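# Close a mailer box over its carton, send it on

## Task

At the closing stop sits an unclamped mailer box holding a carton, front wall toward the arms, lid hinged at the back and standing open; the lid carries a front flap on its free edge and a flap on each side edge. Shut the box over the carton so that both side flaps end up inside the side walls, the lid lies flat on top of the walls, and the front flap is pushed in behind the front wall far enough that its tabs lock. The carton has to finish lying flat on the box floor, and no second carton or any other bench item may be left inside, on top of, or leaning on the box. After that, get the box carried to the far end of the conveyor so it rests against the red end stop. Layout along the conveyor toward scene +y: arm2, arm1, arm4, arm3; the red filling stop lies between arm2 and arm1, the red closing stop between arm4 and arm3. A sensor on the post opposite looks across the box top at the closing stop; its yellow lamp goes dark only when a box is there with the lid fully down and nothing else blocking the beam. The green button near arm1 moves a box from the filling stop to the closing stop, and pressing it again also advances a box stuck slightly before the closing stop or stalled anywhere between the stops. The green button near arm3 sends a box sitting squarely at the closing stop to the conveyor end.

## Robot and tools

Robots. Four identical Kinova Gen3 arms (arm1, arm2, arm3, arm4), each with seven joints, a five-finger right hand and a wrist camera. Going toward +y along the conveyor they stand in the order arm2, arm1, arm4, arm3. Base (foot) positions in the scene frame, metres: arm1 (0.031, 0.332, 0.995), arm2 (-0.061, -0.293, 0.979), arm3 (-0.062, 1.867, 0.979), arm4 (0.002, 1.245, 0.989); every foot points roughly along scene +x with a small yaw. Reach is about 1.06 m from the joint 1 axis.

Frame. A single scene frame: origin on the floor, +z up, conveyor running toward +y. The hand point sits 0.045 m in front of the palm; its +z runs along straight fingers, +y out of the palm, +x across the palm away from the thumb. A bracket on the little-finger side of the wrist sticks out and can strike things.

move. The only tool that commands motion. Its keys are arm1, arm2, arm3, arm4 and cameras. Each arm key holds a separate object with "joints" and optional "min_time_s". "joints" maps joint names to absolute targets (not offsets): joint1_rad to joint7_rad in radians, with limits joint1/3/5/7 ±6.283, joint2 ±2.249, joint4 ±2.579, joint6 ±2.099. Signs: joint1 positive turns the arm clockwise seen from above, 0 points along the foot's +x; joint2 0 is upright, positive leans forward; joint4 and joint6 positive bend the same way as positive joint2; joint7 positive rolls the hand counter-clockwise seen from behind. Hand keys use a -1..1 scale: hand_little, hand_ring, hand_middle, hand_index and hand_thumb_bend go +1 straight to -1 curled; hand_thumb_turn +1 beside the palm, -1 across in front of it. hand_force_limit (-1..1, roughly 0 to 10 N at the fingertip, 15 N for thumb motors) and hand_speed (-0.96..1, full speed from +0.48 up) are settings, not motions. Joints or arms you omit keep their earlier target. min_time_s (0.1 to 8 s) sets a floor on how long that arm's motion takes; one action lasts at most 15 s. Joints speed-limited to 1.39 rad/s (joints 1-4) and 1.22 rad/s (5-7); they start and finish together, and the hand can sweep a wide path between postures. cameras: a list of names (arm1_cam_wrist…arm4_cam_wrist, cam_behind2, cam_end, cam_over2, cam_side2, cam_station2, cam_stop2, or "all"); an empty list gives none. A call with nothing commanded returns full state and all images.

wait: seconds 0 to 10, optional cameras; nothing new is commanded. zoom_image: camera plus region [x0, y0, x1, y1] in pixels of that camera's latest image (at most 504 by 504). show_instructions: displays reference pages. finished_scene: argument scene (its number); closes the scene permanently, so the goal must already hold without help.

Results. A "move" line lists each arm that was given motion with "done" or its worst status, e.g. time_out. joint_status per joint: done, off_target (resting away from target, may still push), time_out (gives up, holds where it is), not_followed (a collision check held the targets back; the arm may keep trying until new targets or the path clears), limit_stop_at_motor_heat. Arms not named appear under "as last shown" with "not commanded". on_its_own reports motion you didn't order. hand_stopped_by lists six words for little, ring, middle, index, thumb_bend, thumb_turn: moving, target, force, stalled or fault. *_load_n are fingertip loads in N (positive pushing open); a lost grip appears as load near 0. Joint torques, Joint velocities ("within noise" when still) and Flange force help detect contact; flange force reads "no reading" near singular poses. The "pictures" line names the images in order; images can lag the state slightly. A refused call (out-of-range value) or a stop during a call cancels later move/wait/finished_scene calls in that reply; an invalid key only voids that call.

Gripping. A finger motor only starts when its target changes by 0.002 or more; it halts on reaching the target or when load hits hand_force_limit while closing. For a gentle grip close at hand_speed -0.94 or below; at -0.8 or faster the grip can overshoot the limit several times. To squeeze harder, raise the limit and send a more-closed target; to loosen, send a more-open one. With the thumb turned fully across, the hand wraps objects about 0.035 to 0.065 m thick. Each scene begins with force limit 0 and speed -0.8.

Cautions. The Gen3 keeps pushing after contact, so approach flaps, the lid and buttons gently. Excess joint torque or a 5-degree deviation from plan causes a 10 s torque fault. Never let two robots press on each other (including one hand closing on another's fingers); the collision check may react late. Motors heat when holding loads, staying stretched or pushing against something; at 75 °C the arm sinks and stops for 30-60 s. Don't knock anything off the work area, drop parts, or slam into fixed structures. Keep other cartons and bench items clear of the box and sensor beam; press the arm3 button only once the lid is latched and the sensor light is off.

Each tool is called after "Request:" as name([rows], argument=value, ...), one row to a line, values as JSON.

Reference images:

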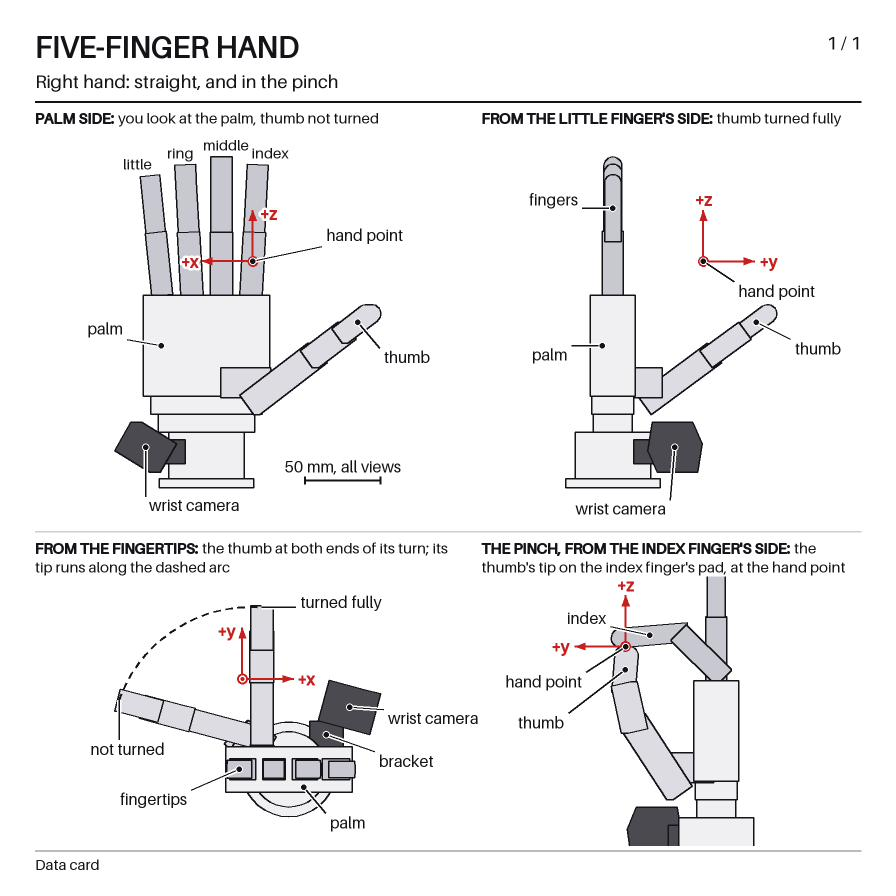

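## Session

Request:
move(cameras=["all"])

Scene clock: 0.00 s.
Joint torques (N m): no reading
Motor temperatures (°C): arm1=[27 27 29 26 32 36 40] | arm2=[26 24 25 30 30 40 48] | arm3=[31 36 24 26 33 36 37] | arm4=[33 29 29 26 33 32 43]
Flange force (N): no reading
Joint velocities: within noise
arm1.joint_positions: joint1_rad=-0.650 joint2_rad=-0.343 joint3_rad=-0.090 joint4_rad=+1.573 joint5_rad=+0.015 joint6_rad=+1.951 joint7_rad=-2.107 hand_little=+1.000 hand_ring=+1.000 hand_middle=+1.000 hand_index=+1.000 hand_thumb_turn=+1.000 hand_thumb_bend=+1.000 hand_force_limit=+0.000 hand_speed=-0.800
arm1.joint_status: not commanded
arm1.hand_stopped_by: target,target,target,target,target,target
arm1.little_load_n: 0.0
arm1.ring_load_n: 0.0
arm1.middle_load_n: 0.0
arm1.index_load_n: 0.0
arm1.thumb_bend_load_n: 0.0
arm1.thumb_turn_load_n: 0.0
arm1.hand: x=+0.1650 y=+0.4818 z=+1.4547 quat_wxyz=(+0.007, +0.127, -0.991, +0.029) (m; scene frame)
arm2.joint_positions: joint1_rad=-0.428 joint2_rad=-0.464 joint3_rad=-0.028 joint4_rad=+1.425 joint5_rad=-0.012 joint6_rad=+1.987 joint7_rad=-1.896 hand_little=+1.000 hand_ring=+1.000 hand_middle=+1.000 hand_index=+1.000 hand_thumb_turn=+1.000 hand_thumb_bend=+1.000 hand_force_limit=+0.000 hand_speed=-0.800
arm2.joint_status: not commanded
arm2.hand_stopped_by: target,target,target,target,target,target
arm2.little_load_n: 0.0
arm2.ring_load_n: 0.0
arm2.middle_load_n: 0.0
arm2.index_load_n: 0.0
arm2.thumb_bend_load_n: 0.0
arm2.thumb_turn_load_n: 0.0
arm2.hand: x=+0.1008 y=-0.2043 z=+1.5124 quat_wxyz=(-0.087, +0.016, -0.996, -0.031) (m; scene frame)
arm3.joint_positions: joint1_rad=-0.547 joint2_rad=-0.359 joint3_rad=-0.106 joint4_rad=+1.416 joint5_rad=-0.041 joint6_rad=+2.027 joint7_rad=-1.783 hand_little=+1.000 hand_ring=+1.000 hand_middle=+1.000 hand_index=+1.000 hand_thumb_turn=+1.000 hand_thumb_bend=+1.000 hand_force_limit=+0.000 hand_speed=-0.800
arm3.joint_status: not commanded
arm3.hand_stopped_by: target,target,target,target,target,target
arm3.little_load_n: 0.0
arm3.ring_load_n: 0.0
arm3.middle_load_n: -0.5
arm3.index_load_n: 0.0
arm3.thumb_bend_load_n: 0.0
arm3.thumb_turn_load_n: 0.0
arm3.hand: x=+0.0624 y=+2.0084 z=+1.4944 quat_wxyz=(-0.032, +0.184, -0.982, -0.008) (m; scene frame)
arm4.joint_positions: joint1_rad=-0.688 joint2_rad=-0.381 joint3_rad=-0.051 joint4_rad=+1.420 joint5_rad=-0.036 joint6_rad=+2.036 joint7_rad=-1.821 hand_little=+1.000 hand_ring=+1.000 hand_middle=+1.000 hand_index=+1.000 hand_thumb_turn=+1.000 hand_thumb_bend=+1.000 hand_force_limit=+0.000 hand_speed=-0.800
arm4.joint_status: not commanded
arm4.hand_stopped_by: target,target,target,target,target,target
arm4.little_load_n: 0.0
arm4.ring_load_n: 0.0
arm4.middle_load_n: 0.0
arm4.index_load_n: 0.0
arm4.thumb_bend_load_n: 0.0
arm4.thumb_turn_load_n: 0.0
arm4.hand: x=+0.0981 y=+1.4028 z=+1.5060 quat_wxyz=(-0.023, +0.283, -0.958, -0.023) (m; scene frame)
pictures: arm1_cam_wrist, arm2_cam_wrist, arm3_cam_wrist, arm4_cam_wrist, cam_behind2, cam_end, cam_over2, cam_side2, cam_station2, cam_stop2
camera_calibration:
arm1_cam_wrist: T_world_to_cam=[[-0.495703, 0.867064, -0.0497737, -0.259506], [0.762368, 0.461869, 0.45329, -1.00633], [0.416021, 0.186752, -0.889972, 1.25058], [0, 0, 0, 1]] pos_world=[0.118288, 0.456253, 1.55622]
arm2_cam_wrist: T_world_to_cam=[[-0.290008, 0.955474, -0.0544585, 0.312708], [0.706831, 0.252207, 0.660895, -1.01489], [0.645202, 0.153172, -0.7485, 1.21156], [0, 0, 0, 1]] pos_world=[0.0263419, -0.228398, 1.59462]
arm3_cam_wrist: T_world_to_cam=[[-0.590571, 0.806335, -0.0324102, -1.53582], [0.65979, 0.505585, 0.555933, -1.88421], [0.464654, 0.306934, -0.830595, 0.709105], [0, 0, 0, 1]] pos_world=[0.00668621, 1.97336, 1.5867]
arm4_cam_wrist: T_world_to_cam=[[-0.724836, 0.688817, 0.0119751, -0.914118], [0.574246, 0.594488, 0.562872, -1.73406], [0.380597, 0.414867, -0.826457, 0.739806], [0, 0, 0, 1]] pos_world=[0.0516234, 1.35362, 1.59842]

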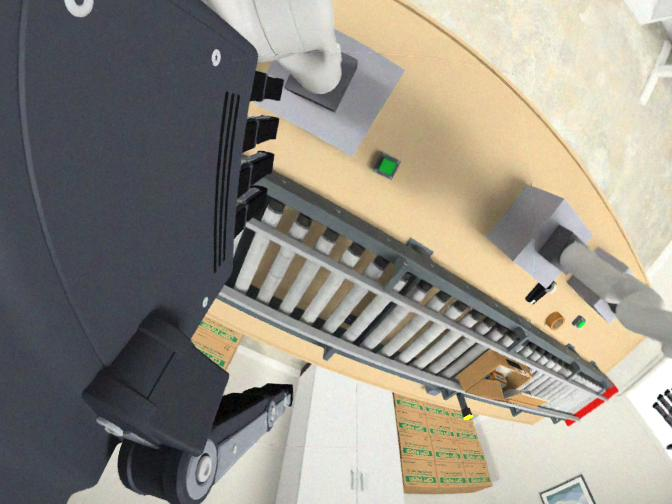

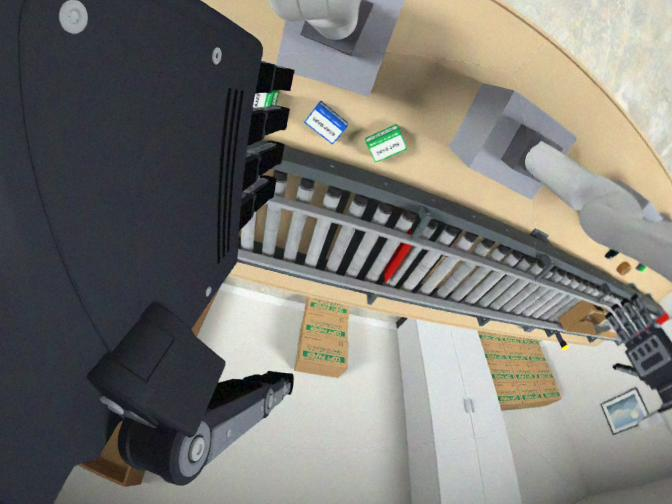

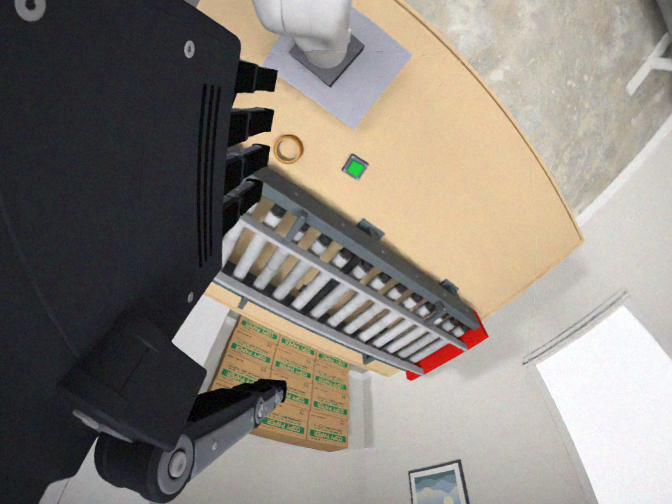

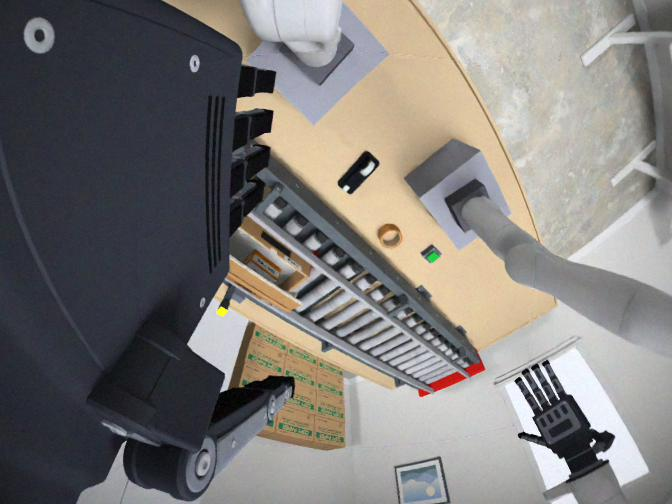

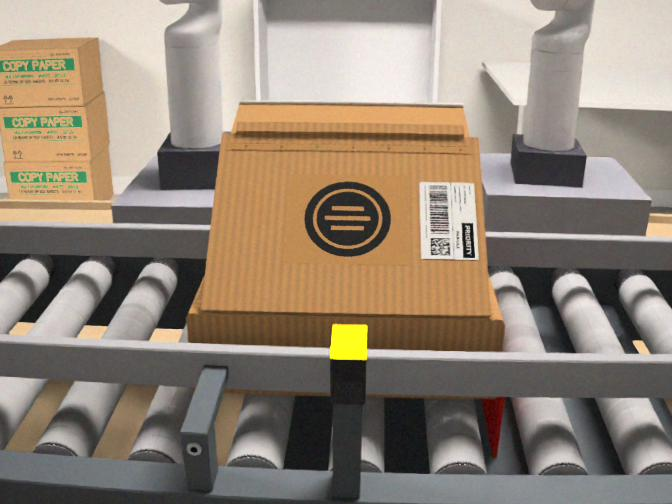

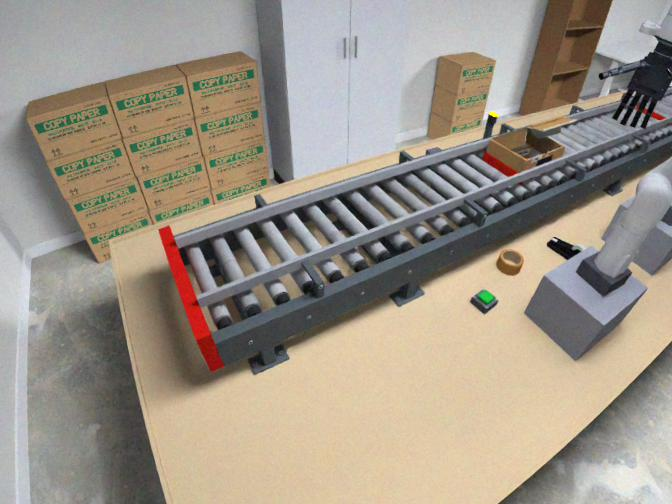

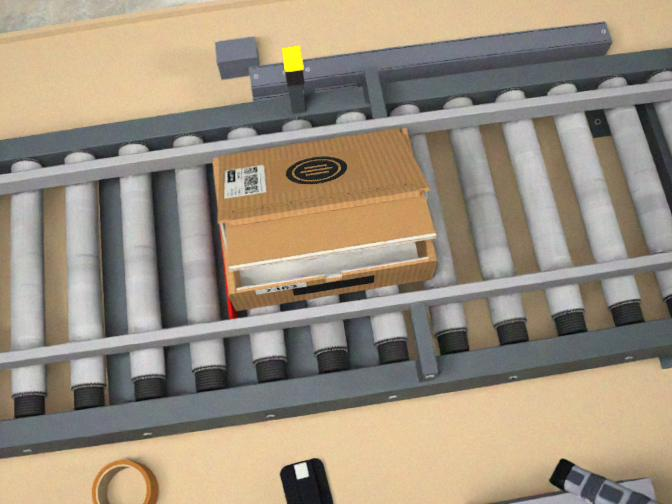

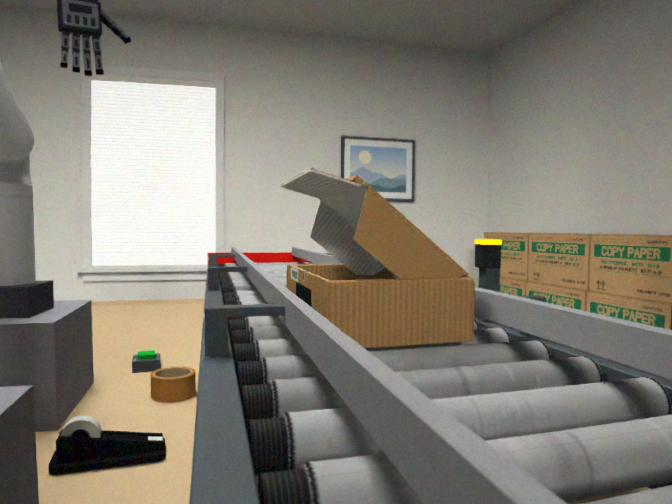

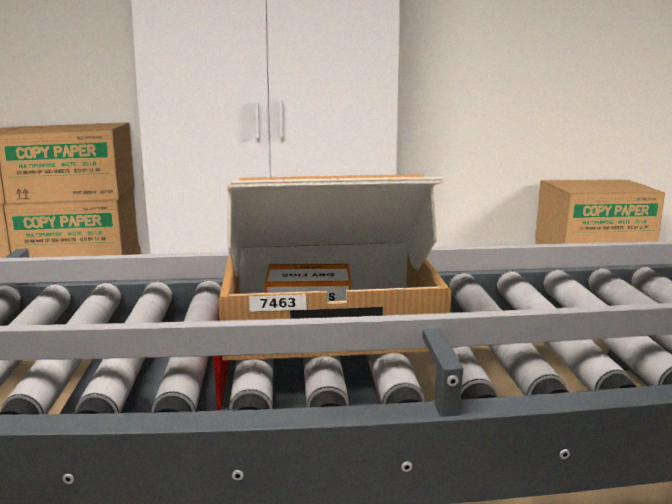

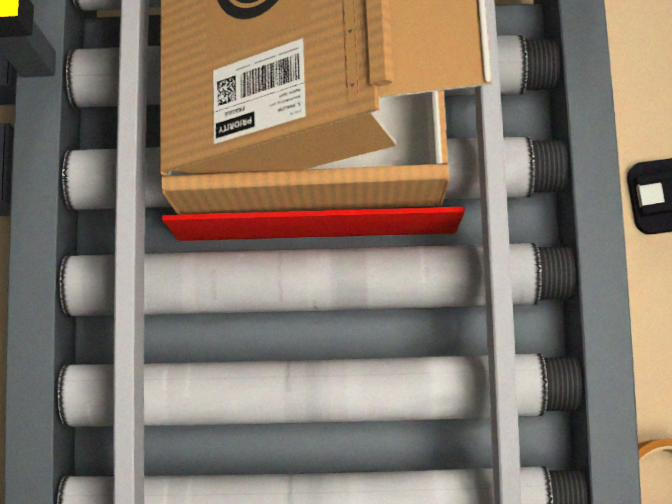

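Request:
zoom_image(camera="cam_side2", region=[260, 150, 500, 360])

Request:
zoom_image(camera="cam_station2", region=[190, 160, 480, 370])

Request:
zoom_image(camera="cam_over2", region=[190, 100, 460, 330])

Request:
zoom_image(camera="cam_stop2", region=[130, 0, 530, 260])

Request:
zoom_image(camera="cam_behind2", region=[170, 80, 530, 400])

Scaled by 2.100 from the camera's 672x504 image, which has a finer 960x720 frame.

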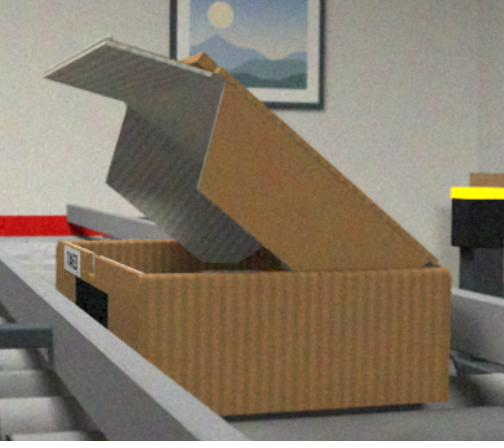

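Scaled by 1.738 from the camera's 672x504 image, which has a finer 960x720 frame.

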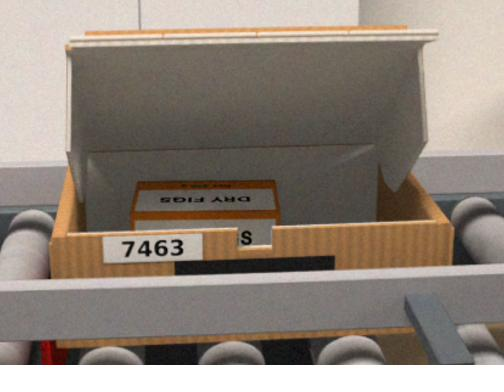

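Scaled by 1.867 from the camera's 672x504 image, which has a finer 960x720 frame.

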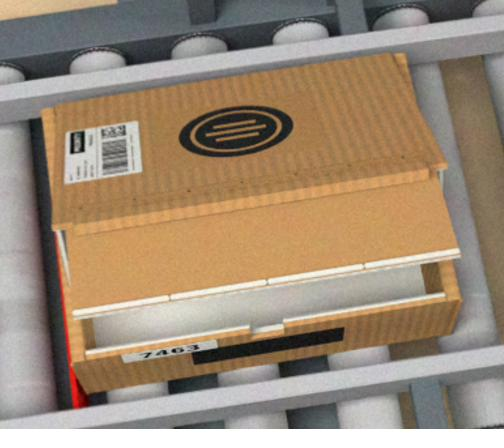

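Scaled by 1.260 from the camera's 672x504 image, which has a finer 960x720 frame.

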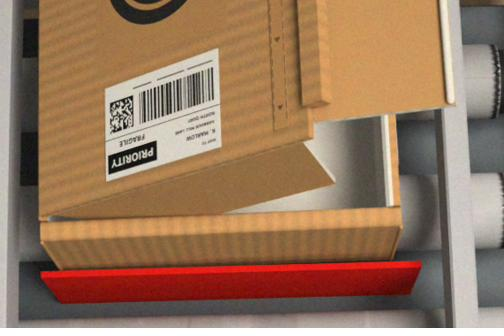

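Scaled by 1.400 from the camera's 672x504 image, which has a finer 960x720 frame.

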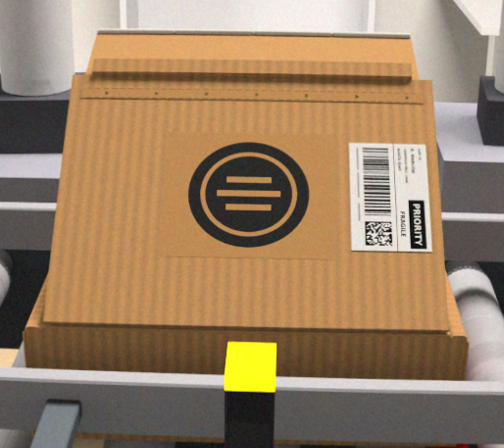

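Request:
move(arm4={"joints":{"joint1_rad":-0.3,"joint2_rad":0.2,"joint3_rad":0,"joint4_rad":1.5,"joint5_rad":0,"joint6_rad":1.44,"joint7_rad":1.2,"hand_speed":0.3,"hand_thumb_turn":-1,"hand_index":-0.7,"hand_middle":-0.7,"hand_ring":-0.7,"hand_little":-0.7}}, arm3={"joints":{"joint1_rad":0.2,"joint2_rad":0.2,"joint3_rad":0,"joint4_rad":1.6,"joint5_rad":0,"joint6_rad":1.2,"joint7_rad":0.57,"hand_speed":0.3,"hand_thumb_turn":-1}})

Request:
move(arm4={"joints":{"joint1_rad":-0.3716,"joint2_rad":0.8429,"joint4_rad":0.9199,"joint6_rad":1.3788,"joint7_rad":1.1272}}, cameras=["cam_side2","cam_over2","cam_stop2","cam_station2"])

Request:
zoom_image(camera="cam_side2", region=[260, 110, 500, 360])

Scene clock: 91.60 s.
Joint torques (N m): arm1=[-1.41 -3.3 -0.92 -7.44 -0.09 -0.11 0.08] | arm2=[0.25 0.53 0.23 -8.6 -0.08 -0.74 -0.2] | arm3=[1.05 -10.7 0.5 -8.66 0.02 -0.65 0.02] | arm4=[-0.25 -10.15 1.65 -8.88 -0.14 0.11 0.32]
Motor temperatures (°C): arm1=[26 27 28 26 32 35 40] | arm2=[26 24 25 30 30 40 48] | arm3=[31 35 24 26 32 36 37] | arm4=[33 28 29 26 33 31 43]
Flange force (N): arm1=[-5.1 -0.6 -2.4] | arm2=[0.5 0.1 4.1] | arm3=[-4.1 1.4 -0.8] | arm4=[-7.1 0.4 2.8]
move: arm3 done; arm4 done
Joint velocities: within noise
arm1, arm2: as last shown
arm1.middle_load_n: -0.5
arm3.joint_positions: joint1_rad=+0.200 joint2_rad=+0.200 joint3_rad=+0.000 joint4_rad=+1.600 joint5_rad=+0.000 joint6_rad=+1.200 joint7_rad=+0.570 hand_little=+1.000 hand_ring=+1.000 hand_middle=+1.000 hand_index=+1.000 hand_thumb_turn=-1.000 hand_thumb_bend=+1.000 hand_force_limit=+0.000 hand_speed=+0.300
arm3.joint_status: all done
arm3.hand_stopped_by: target,target,target,target,target,target
arm3.little_load_n: 0.0
arm3.ring_load_n: 0.0
arm3.middle_load_n: 0.0
arm3.index_load_n: 0.0
arm3.thumb_bend_load_n: 0.0
arm3.thumb_turn_load_n: 0.0
arm3.hand: x=+0.2793 y=+1.7346 z=+1.2810 quat_wxyz=(-0.027, +0.798, -0.597, +0.072) (m; scene frame)
arm4.joint_positions: joint1_rad=-0.300 joint2_rad=+0.200 joint3_rad=+0.000 joint4_rad=+1.500 joint5_rad=+0.000 joint6_rad=+1.440 joint7_rad=+1.200 hand_little=-0.700 hand_ring=-0.700 hand_middle=-0.700 hand_index=-0.700 hand_thumb_turn=-1.000 hand_thumb_bend=+1.000 hand_force_limit=+0.000 hand_speed=+0.300
arm4.joint_status: all done
arm4.hand_stopped_by: target,target,target,target,target,target
arm4.little_load_n: 0.0
arm4.ring_load_n: 0.0
arm4.middle_load_n: 0.0
arm4.index_load_n: 0.0
arm4.thumb_bend_load_n: 0.0
arm4.thumb_turn_load_n: 0.0
arm4.hand: x=+0.3505 y=+1.3052 z=+1.3222 quat_wxyz=(+0.000, +1.000, +0.001, -0.002) (m; scene frame)
pictures: none

Scene clock: 93.53 s.
Joint torques (N m): arm1=[-1.36 -3.32 -0.87 -7.44 -0.12 -0.09 0.09] | arm2=[0.18 0.5 0.22 -8.63 -0.05 -0.75 -0.22] | arm3=[1.09 -10.61 0.52 -8.7 0.05 -0.63 0.05] | arm4=[-0.21 -20.17 1.89 -8.76 -0.17 0.14 0.31]
Motor temperatures (°C): arm1=[26 27 28 26 32 35 40] | arm2=[26 24 25 30 30 40 48] | arm3=[31 35 24 26 32 36 37] | arm4=[33 28 29 26 33 31 43]
Flange force (N): arm1=[-5.1 -0.5 -2.4] | arm2=[0.5 0.1 4.1] | arm3=[-4.5 1.6 -0.8] | arm4=[-10.3 4.2 1.5]
move: arm4 done
Joint velocities: within noise
arm1, arm2, arm3: as last shown
arm1.middle_load_n: 0.0
arm4.joint_positions: joint1_rad=-0.372 joint2_rad=+0.843 joint3_rad=+0.000 joint4_rad=+0.920 joint5_rad=+0.000 joint6_rad=+1.379 joint7_rad=+1.127 hand_little=-0.700 hand_ring=-0.700 hand_middle=-0.700 hand_index=-0.700 hand_thumb_turn=-1.000 hand_thumb_bend=+1.000 hand_force_limit=+0.000 hand_speed=+0.300
arm4.joint_status: all done
arm4.hand_stopped_by: target,target,target,target,target,target
arm4.little_load_n: 0.0
arm4.ring_load_n: 0.0
arm4.middle_load_n: 0.0
arm4.index_load_n: 0.0
arm4.thumb_bend_load_n: 0.0
arm4.thumb_turn_load_n: 0.0
arm4.hand: x=+0.5451 y=+1.4293 z=+1.1694 quat_wxyz=(+0.000, +1.000, +0.000, -0.002) (m; scene frame)
pictures: cam_over2, cam_side2, cam_station2, cam_stop2

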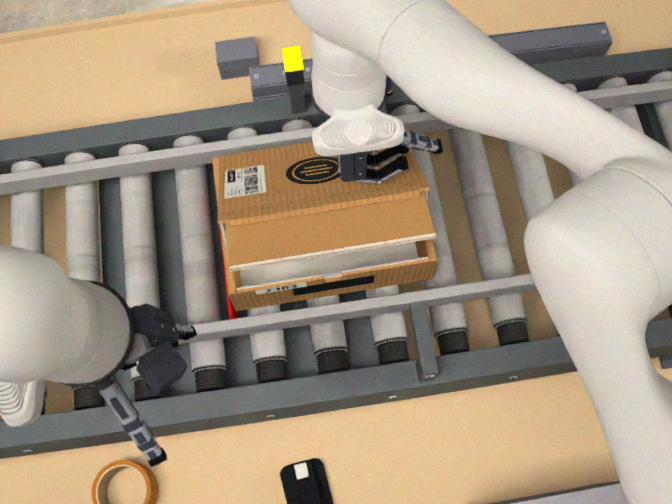

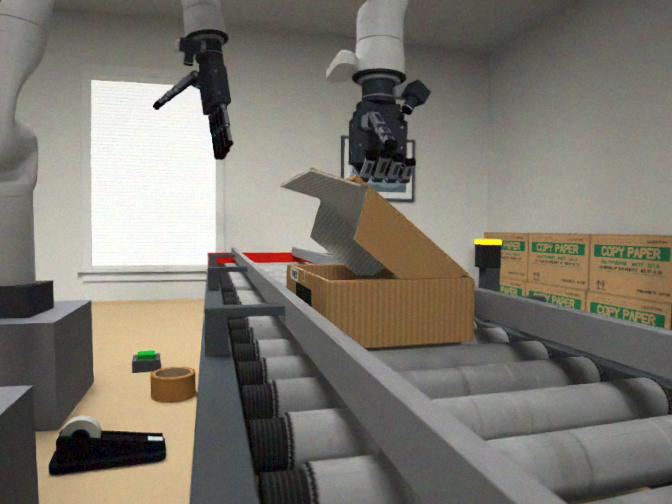

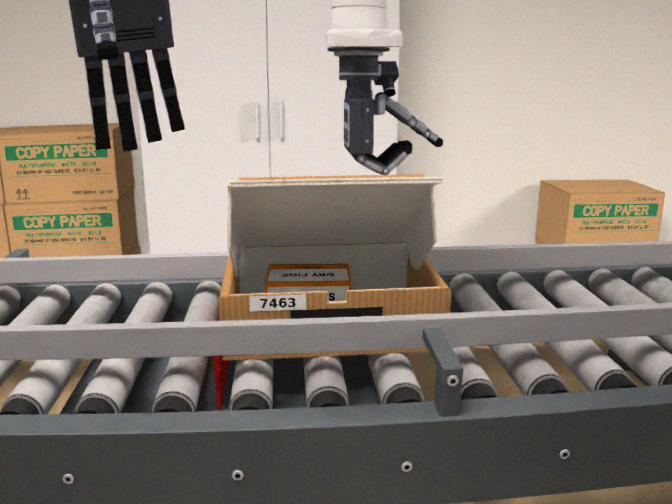

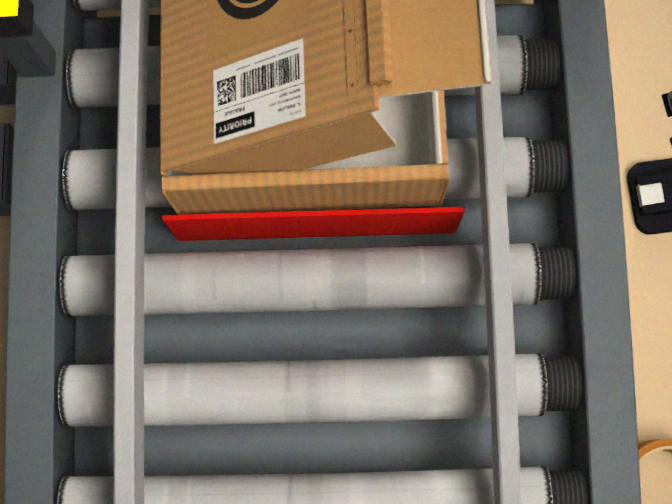

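Scaled by 2.016 from the camera's 672x504 image, which has a finer 960x720 frame.

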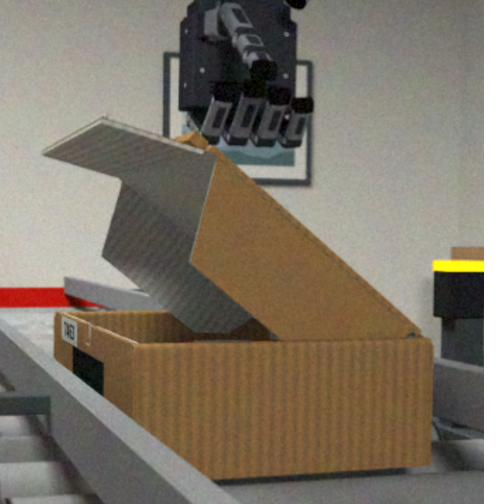

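Request:
move(arm4={"joints":{"joint2_rad":0.8837,"joint4_rad":1.0170,"joint6_rad":1.2409},"min_time_s":1.5}, cameras=["cam_side2","cam_stop2"])

Request:
zoom_image(camera="cam_side2", region=[260, 110, 500, 360])

Scene clock: 102.20 s.
Joint torques (N m): arm1=[-1.42 -3.37 -0.88 -7.46 -0.08 -0.12 0.11] | arm2=[0.25 0.56 0.2 -8.68 -0.04 -0.74 -0.21] | arm3=[1.09 -10.68 0.6 -8.72 0.03 -0.67 0.03] | arm4=[-0.36 -19.39 1.82 -7.92 -0.21 0.08 0.31]
Motor temperatures (°C): arm1=[26 27 28 26 32 35 40] | arm2=[26 24 25 30 30 40 48] | arm3=[31 35 24 26 32 36 37] | arm4=[33 28 29 26 33 31 43]
Flange force (N): arm1=[-5.1 -0.3 -2.5] | arm2=[0.7 0.0 4.5] | arm3=[-4.4 1.5 -0.8] | arm4=[-8.8 3.9 -1.5]
move: arm4 done
Joint velocities: within noise
arm1, arm2, arm3: as last shown
arm4.joint_positions: joint1_rad=-0.372 joint2_rad=+0.884 joint3_rad=+0.000 joint4_rad=+1.017 joint5_rad=+0.000 joint6_rad=+1.241 joint7_rad=+1.127 hand_little=-0.700 hand_ring=-0.700 hand_middle=-0.700 hand_index=-0.700 hand_thumb_turn=-1.000 hand_thumb_bend=+1.000 hand_force_limit=+0.000 hand_speed=+0.300
arm4.joint_status: all done
arm4.hand_stopped_by: target,target,target,target,target,target
arm4.little_load_n: 0.0
arm4.ring_load_n: 0.0
arm4.middle_load_n: 0.0
arm4.index_load_n: -0.5
arm4.thumb_bend_load_n: 0.0
arm4.thumb_turn_load_n: 0.0
arm4.hand: x=+0.5448 y=+1.4293 z=+1.1145 quat_wxyz=(+0.000, +1.000, +0.000, -0.002) (m; scene frame)
pictures: cam_side2, cam_stop2

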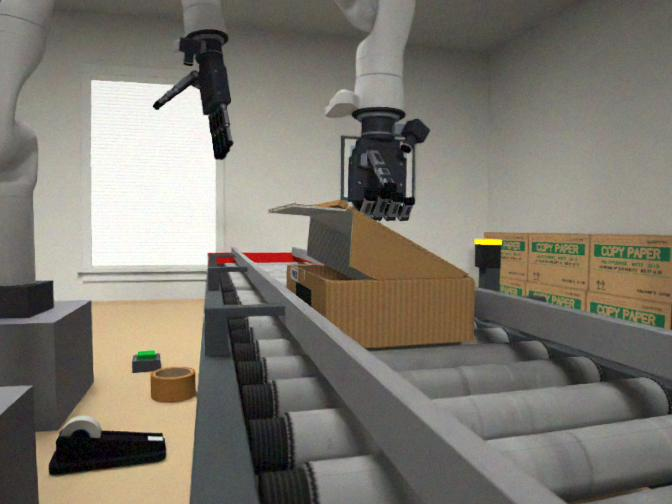

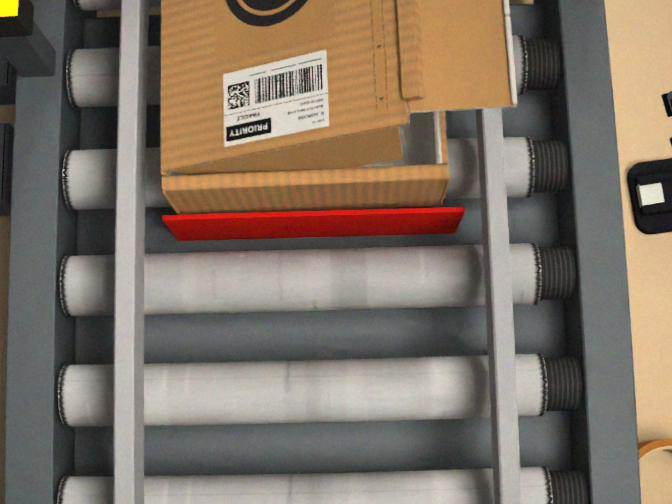

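Scaled by 2.016 from the camera's 672x504 image, which has a finer 960x720 frame.

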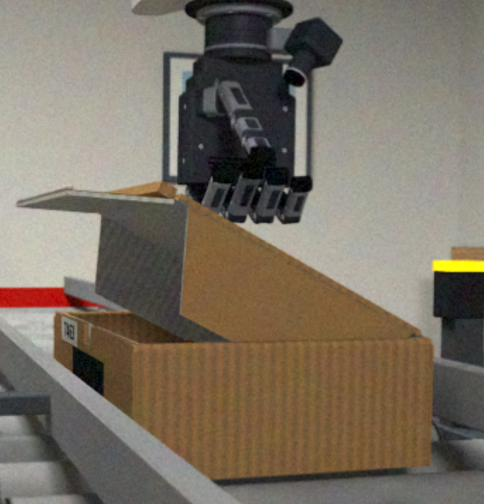

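Request:
move(arm4={"joints":{"joint2_rad":0.9204,"joint4_rad":1.0640,"joint6_rad":1.1572},"min_time_s":1.2}, cameras=["cam_side2","cam_stop2","cam_station2","cam_over2"])

Request:
zoom_image(camera="cam_side2", region=[260, 140, 500, 360])

Request:
zoom_image(camera="cam_station2", region=[190, 160, 480, 370])

Scene clock: 107.67 s.
Joint torques (N m): arm1=[-1.39 -3.31 -0.91 -7.44 -0.12 -0.12 0.11] | arm2=[0.21 0.52 0.22 -8.66 -0.05 -0.76 -0.21] | arm3=[1.09 -10.71 0.52 -8.64 0.01 -0.62 0.07] | arm4=[-0.27 -19.43 1.88 -7.76 -0.17 -0.03 0.31]
Motor temperatures (°C): arm1=[26 27 28 26 32 35 40] | arm2=[26 24 25 30 30 40 48] | arm3=[31 35 24 26 32 36 37] | arm4=[33 28 29 26 33 31 43]
Flange force (N): arm1=[-5.1 -0.5 -2.4] | arm2=[0.6 0.1 4.2] | arm3=[-4.3 1.3 -0.8] | arm4=[-8.9 3.8 -2.5]
move: arm4 done
Joint velocities: within noise
arm1, arm2, arm3: as last shown
arm3.middle_load_n: -0.5
arm4.joint_positions: joint1_rad=-0.372 joint2_rad=+0.920 joint3_rad=+0.000 joint4_rad=+1.064 joint5_rad=+0.000 joint6_rad=+1.157 joint7_rad=+1.127 hand_little=-0.700 hand_ring=-0.700 hand_middle=-0.700 hand_index=-0.700 hand_thumb_turn=-1.000 hand_thumb_bend=+1.000 hand_force_limit=+0.000 hand_speed=+0.300
arm4.joint_status: all done
arm4.hand_stopped_by: target,target,target,target,target,target
arm4.little_load_n: 0.0
arm4.ring_load_n: 0.0
arm4.middle_load_n: 0.0
arm4.index_load_n: -0.5
arm4.thumb_bend_load_n: 0.0
arm4.thumb_turn_load_n: 0.0
arm4.hand: x=+0.5447 y=+1.4292 z=+1.0779 quat_wxyz=(+0.000, +1.000, +0.000, -0.002) (m; scene frame)
pictures: cam_over2, cam_side2, cam_station2, cam_stop2

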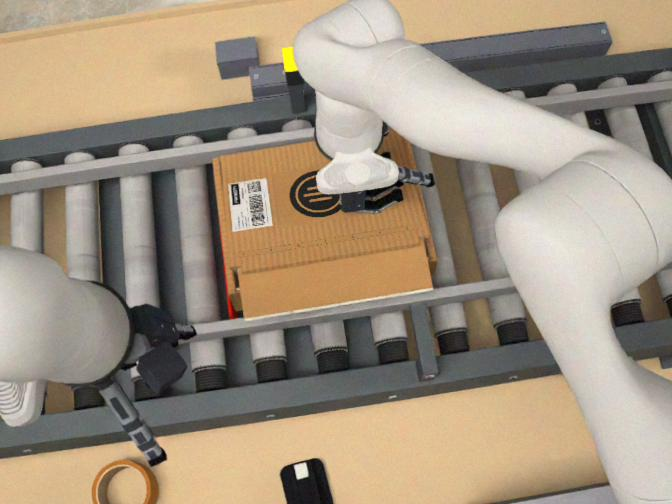

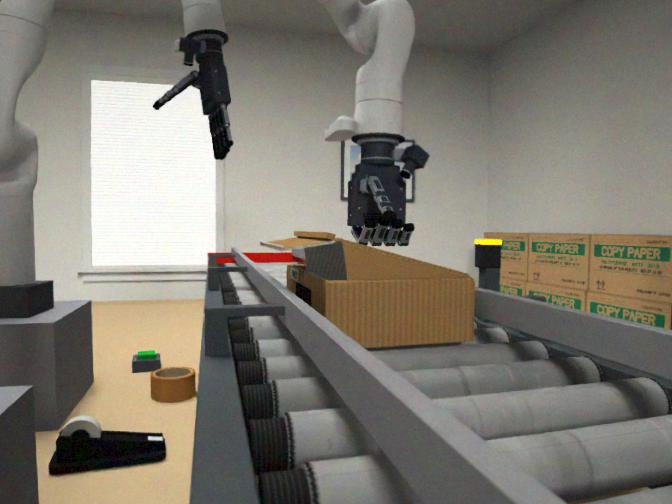

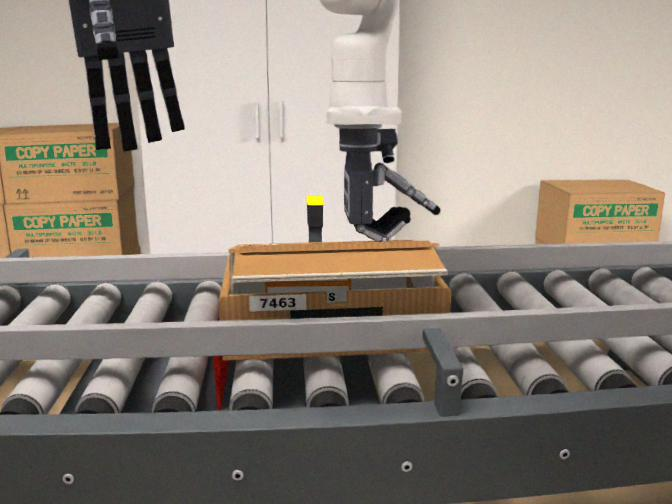

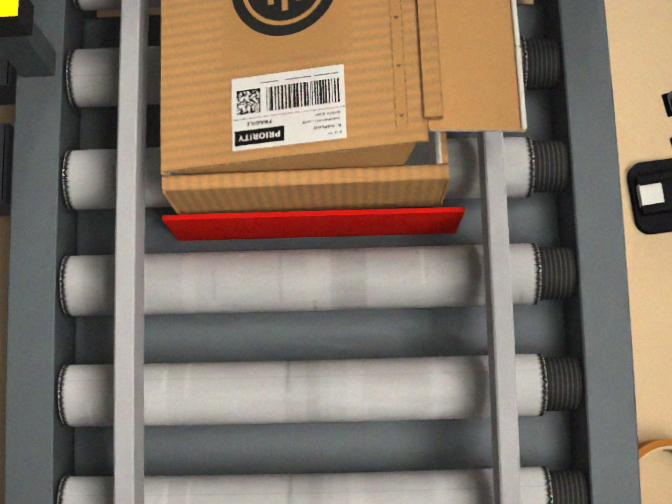

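Scaled by 2.100 from the camera's 672x504 image, which has a finer 960x720 frame.

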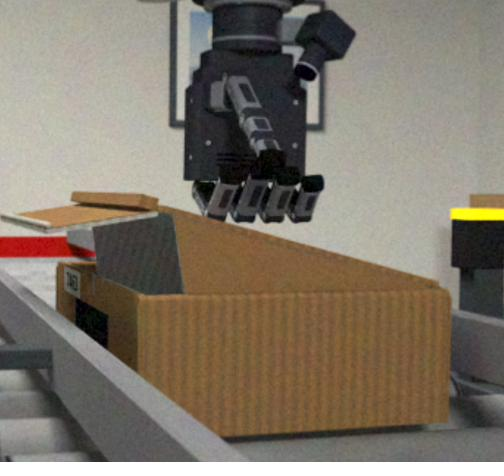

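Scaled by 1.738 from the camera's 672x504 image, which has a finer 960x720 frame.

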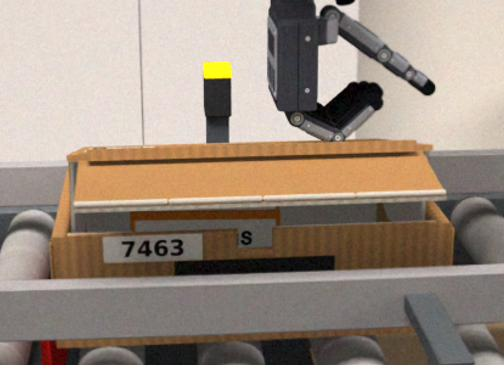

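Request:
move(arm4={"joints":{"joint1_rad":-0.2917,"joint2_rad":0.962,"joint4_rad":0.952,"joint6_rad":1.2276,"joint7_rad":1.2071},"min_time_s":1.5}, arm3={"joints":{"joint1_rad":0.5262,"joint2_rad":0.5,"joint4_rad":1.5,"joint6_rad":1.34,"joint7_rad":0.6102},"min_time_s":1.5})

Request:
move(arm3={"joints":{"joint2_rad":0.9330,"joint4_rad":0.9787,"joint6_rad":1.4299},"min_time_s":1.5}, cameras=["cam_side2","cam_stop2","cam_station2","cam_over2"])

Request:
zoom_image(camera="cam_side2", region=[230, 140, 500, 360])

Scene clock: 142.50 s.
Joint torques (N m): arm1=[-1.41 -3.38 -0.92 -7.43 -0.12 -0.1 0.09] | arm2=[0.24 0.57 0.27 -8.62 -0.03 -0.75 -0.22] | arm3=[0.99 -14.58 0.62 -7.26 0.02 0.2 0.05] | arm4=[-0.24 -21.22 1.92 -8.41 -0.17 0.13 0.31]
Motor temperatures (°C): arm1=[26 27 28 26 32 35 40] | arm2=[26 24 25 30 30 40 48] | arm3=[30 35 24 26 32 36 37] | arm4=[33 28 29 26 33 31 43]
Flange force (N): arm1=[-5.3 -0.5 -2.5] | arm2=[0.7 0.2 4.2] | arm3=[-4.1 1.7 -0.5] | arm4=[-10.2 3.4 -0.1]
move: arm3 done; arm4 done
Joint velocities: within noise
arm1, arm2: as last shown
arm3.joint_positions: joint1_rad=+0.526 joint2_rad=+0.500 joint3_rad=+0.000 joint4_rad=+1.500 joint5_rad=+0.000 joint6_rad=+1.340 joint7_rad=+0.610 hand_little=+1.000 hand_ring=+1.000 hand_middle=+1.000 hand_index=+1.000 hand_thumb_turn=-1.000 hand_thumb_bend=+1.000 hand_force_limit=+0.000 hand_speed=+0.300
arm3.joint_status: all done
arm3.hand_stopped_by: target,target,target,target,target,target
arm3.little_load_n: 0.0
arm3.ring_load_n: 0.0
arm3.middle_load_n: 0.0
arm3.index_load_n: 0.0
arm3.thumb_bend_load_n: 0.0
arm3.thumb_turn_load_n: 0.0
arm3.hand: x=+0.2095 y=+1.6345 z=+1.2037 quat_wxyz=(+0.014, +0.704, -0.704, -0.093) (m; scene frame)
arm4.joint_positions: joint1_rad=-0.292 joint2_rad=+0.962 joint3_rad=+0.000 joint4_rad=+0.952 joint5_rad=+0.000 joint6_rad=+1.228 joint7_rad=+1.207 hand_little=-0.700 hand_ring=-0.700 hand_middle=-0.700 hand_index=-0.700 hand_thumb_turn=-1.000 hand_thumb_bend=+1.000 hand_force_limit=+0.000 hand_speed=+0.300
arm4.joint_status: all done
arm4.hand_stopped_by: target,target,target,target,target,target
arm4.little_load_n: 0.0
arm4.ring_load_n: 0.0
arm4.middle_load_n: 0.0
arm4.index_load_n: 0.0
arm4.thumb_bend_load_n: 0.0
arm4.thumb_turn_load_n: -0.5
arm4.hand: x=+0.5797 y=+1.3893 z=+1.0842 quat_wxyz=(+0.000, +1.000, +0.000, -0.002) (m; scene frame)
pictures: none

Scene clock: 144.30 s.
Joint torques (N m): arm1=[-1.4 -3.35 -0.9 -7.44 -0.13 -0.09 0.09] | arm2=[0.25 0.55 0.19 -8.68 -0.02 -0.74 -0.2] | arm3=[0.97 -20.97 0.7 -7.49 0 0.18 0.01] | arm4=[-0.25 -21.22 1.96 -8.39 -0.17 0.12 0.3]
Motor temperatures (°C): arm1=[26 27 28 26 32 35 40] | arm2=[26 24 25 30 30 40 48] | arm3=[30 35 24 26 32 36 37] | arm4=[33 28 29 26 33 31 43]
Flange force (N): arm1=[-5.2 -0.5 -2.4] | arm2=[0.6 0.0 4.4] | arm3=[-4.2 2.7 -0.5] | arm4=[-10.1 3.4 -0.1]
move: arm3 done
Joint velocities: within noise
arm1, arm2, arm4: as last shown
arm3.joint_positions: joint1_rad=+0.526 joint2_rad=+0.933 joint3_rad=+0.000 joint4_rad=+0.979 joint5_rad=+0.000 joint6_rad=+1.430 joint7_rad=+0.610 hand_little=+1.000 hand_ring=+1.000 hand_middle=+1.000 hand_index=+1.000 hand_thumb_turn=-1.000 hand_thumb_bend=+1.000 hand_force_limit=+0.000 hand_speed=+0.300
arm3.joint_status: all done
arm3.hand_stopped_by: target,target,target,target,target,target
arm3.little_load_n: 0.0
arm3.ring_load_n: 0.0
arm3.middle_load_n: 0.0
arm3.index_load_n: 0.0
arm3.thumb_bend_load_n: 0.0
arm3.thumb_turn_load_n: 0.0
arm3.hand: x=+0.3305 y=+1.5505 z=+1.1125 quat_wxyz=(+0.014, +0.704, -0.704, -0.093) (m; scene frame)
arm4.index_load_n: 0.5
arm4.thumb_turn_load_n: 0.0
pictures: cam_over2, cam_side2, cam_station2, cam_stop2

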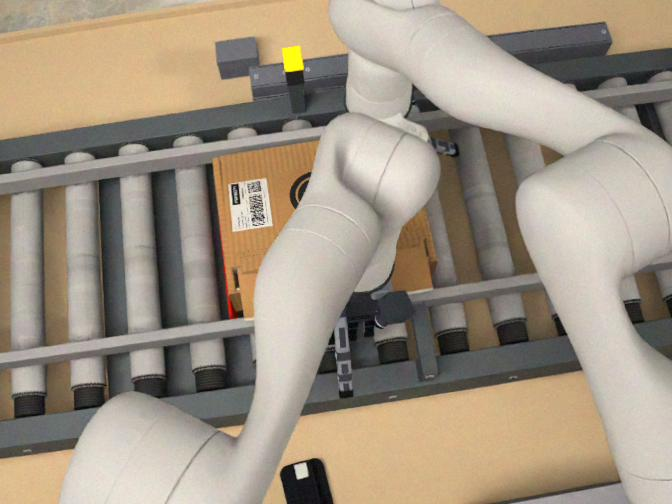

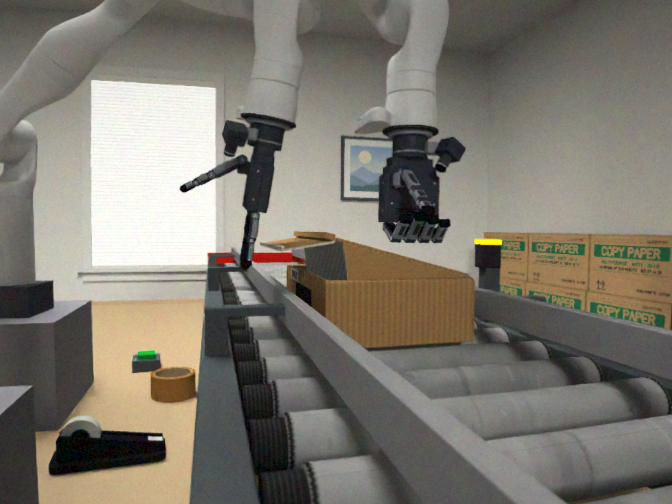

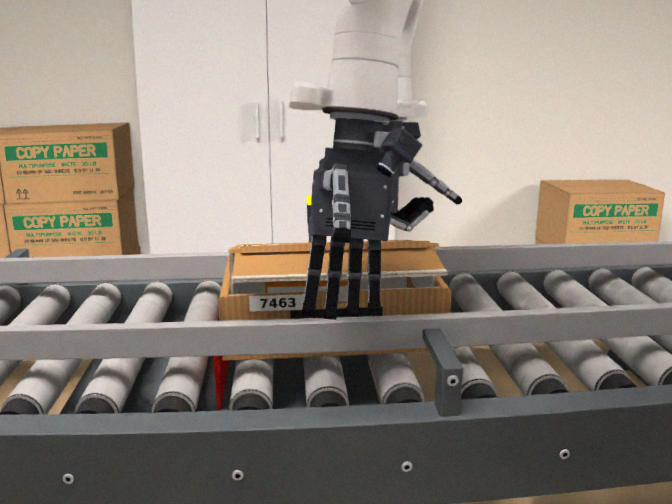

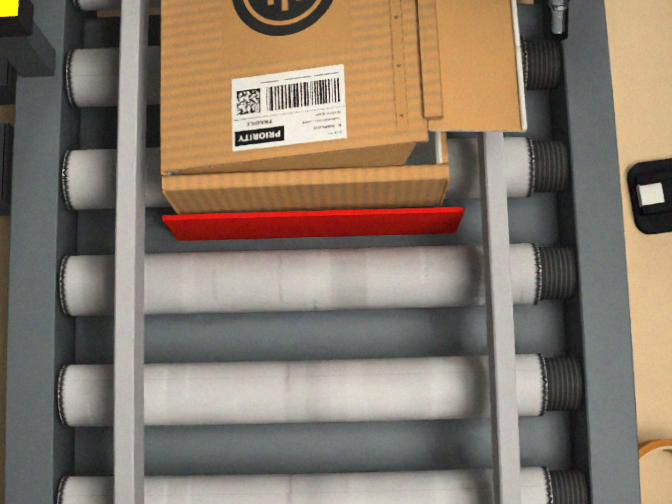

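Scaled by 1.867 from the camera's 672x504 image, which has a finer 960x720 frame.

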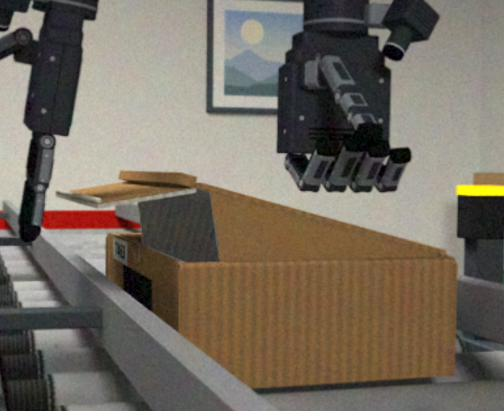

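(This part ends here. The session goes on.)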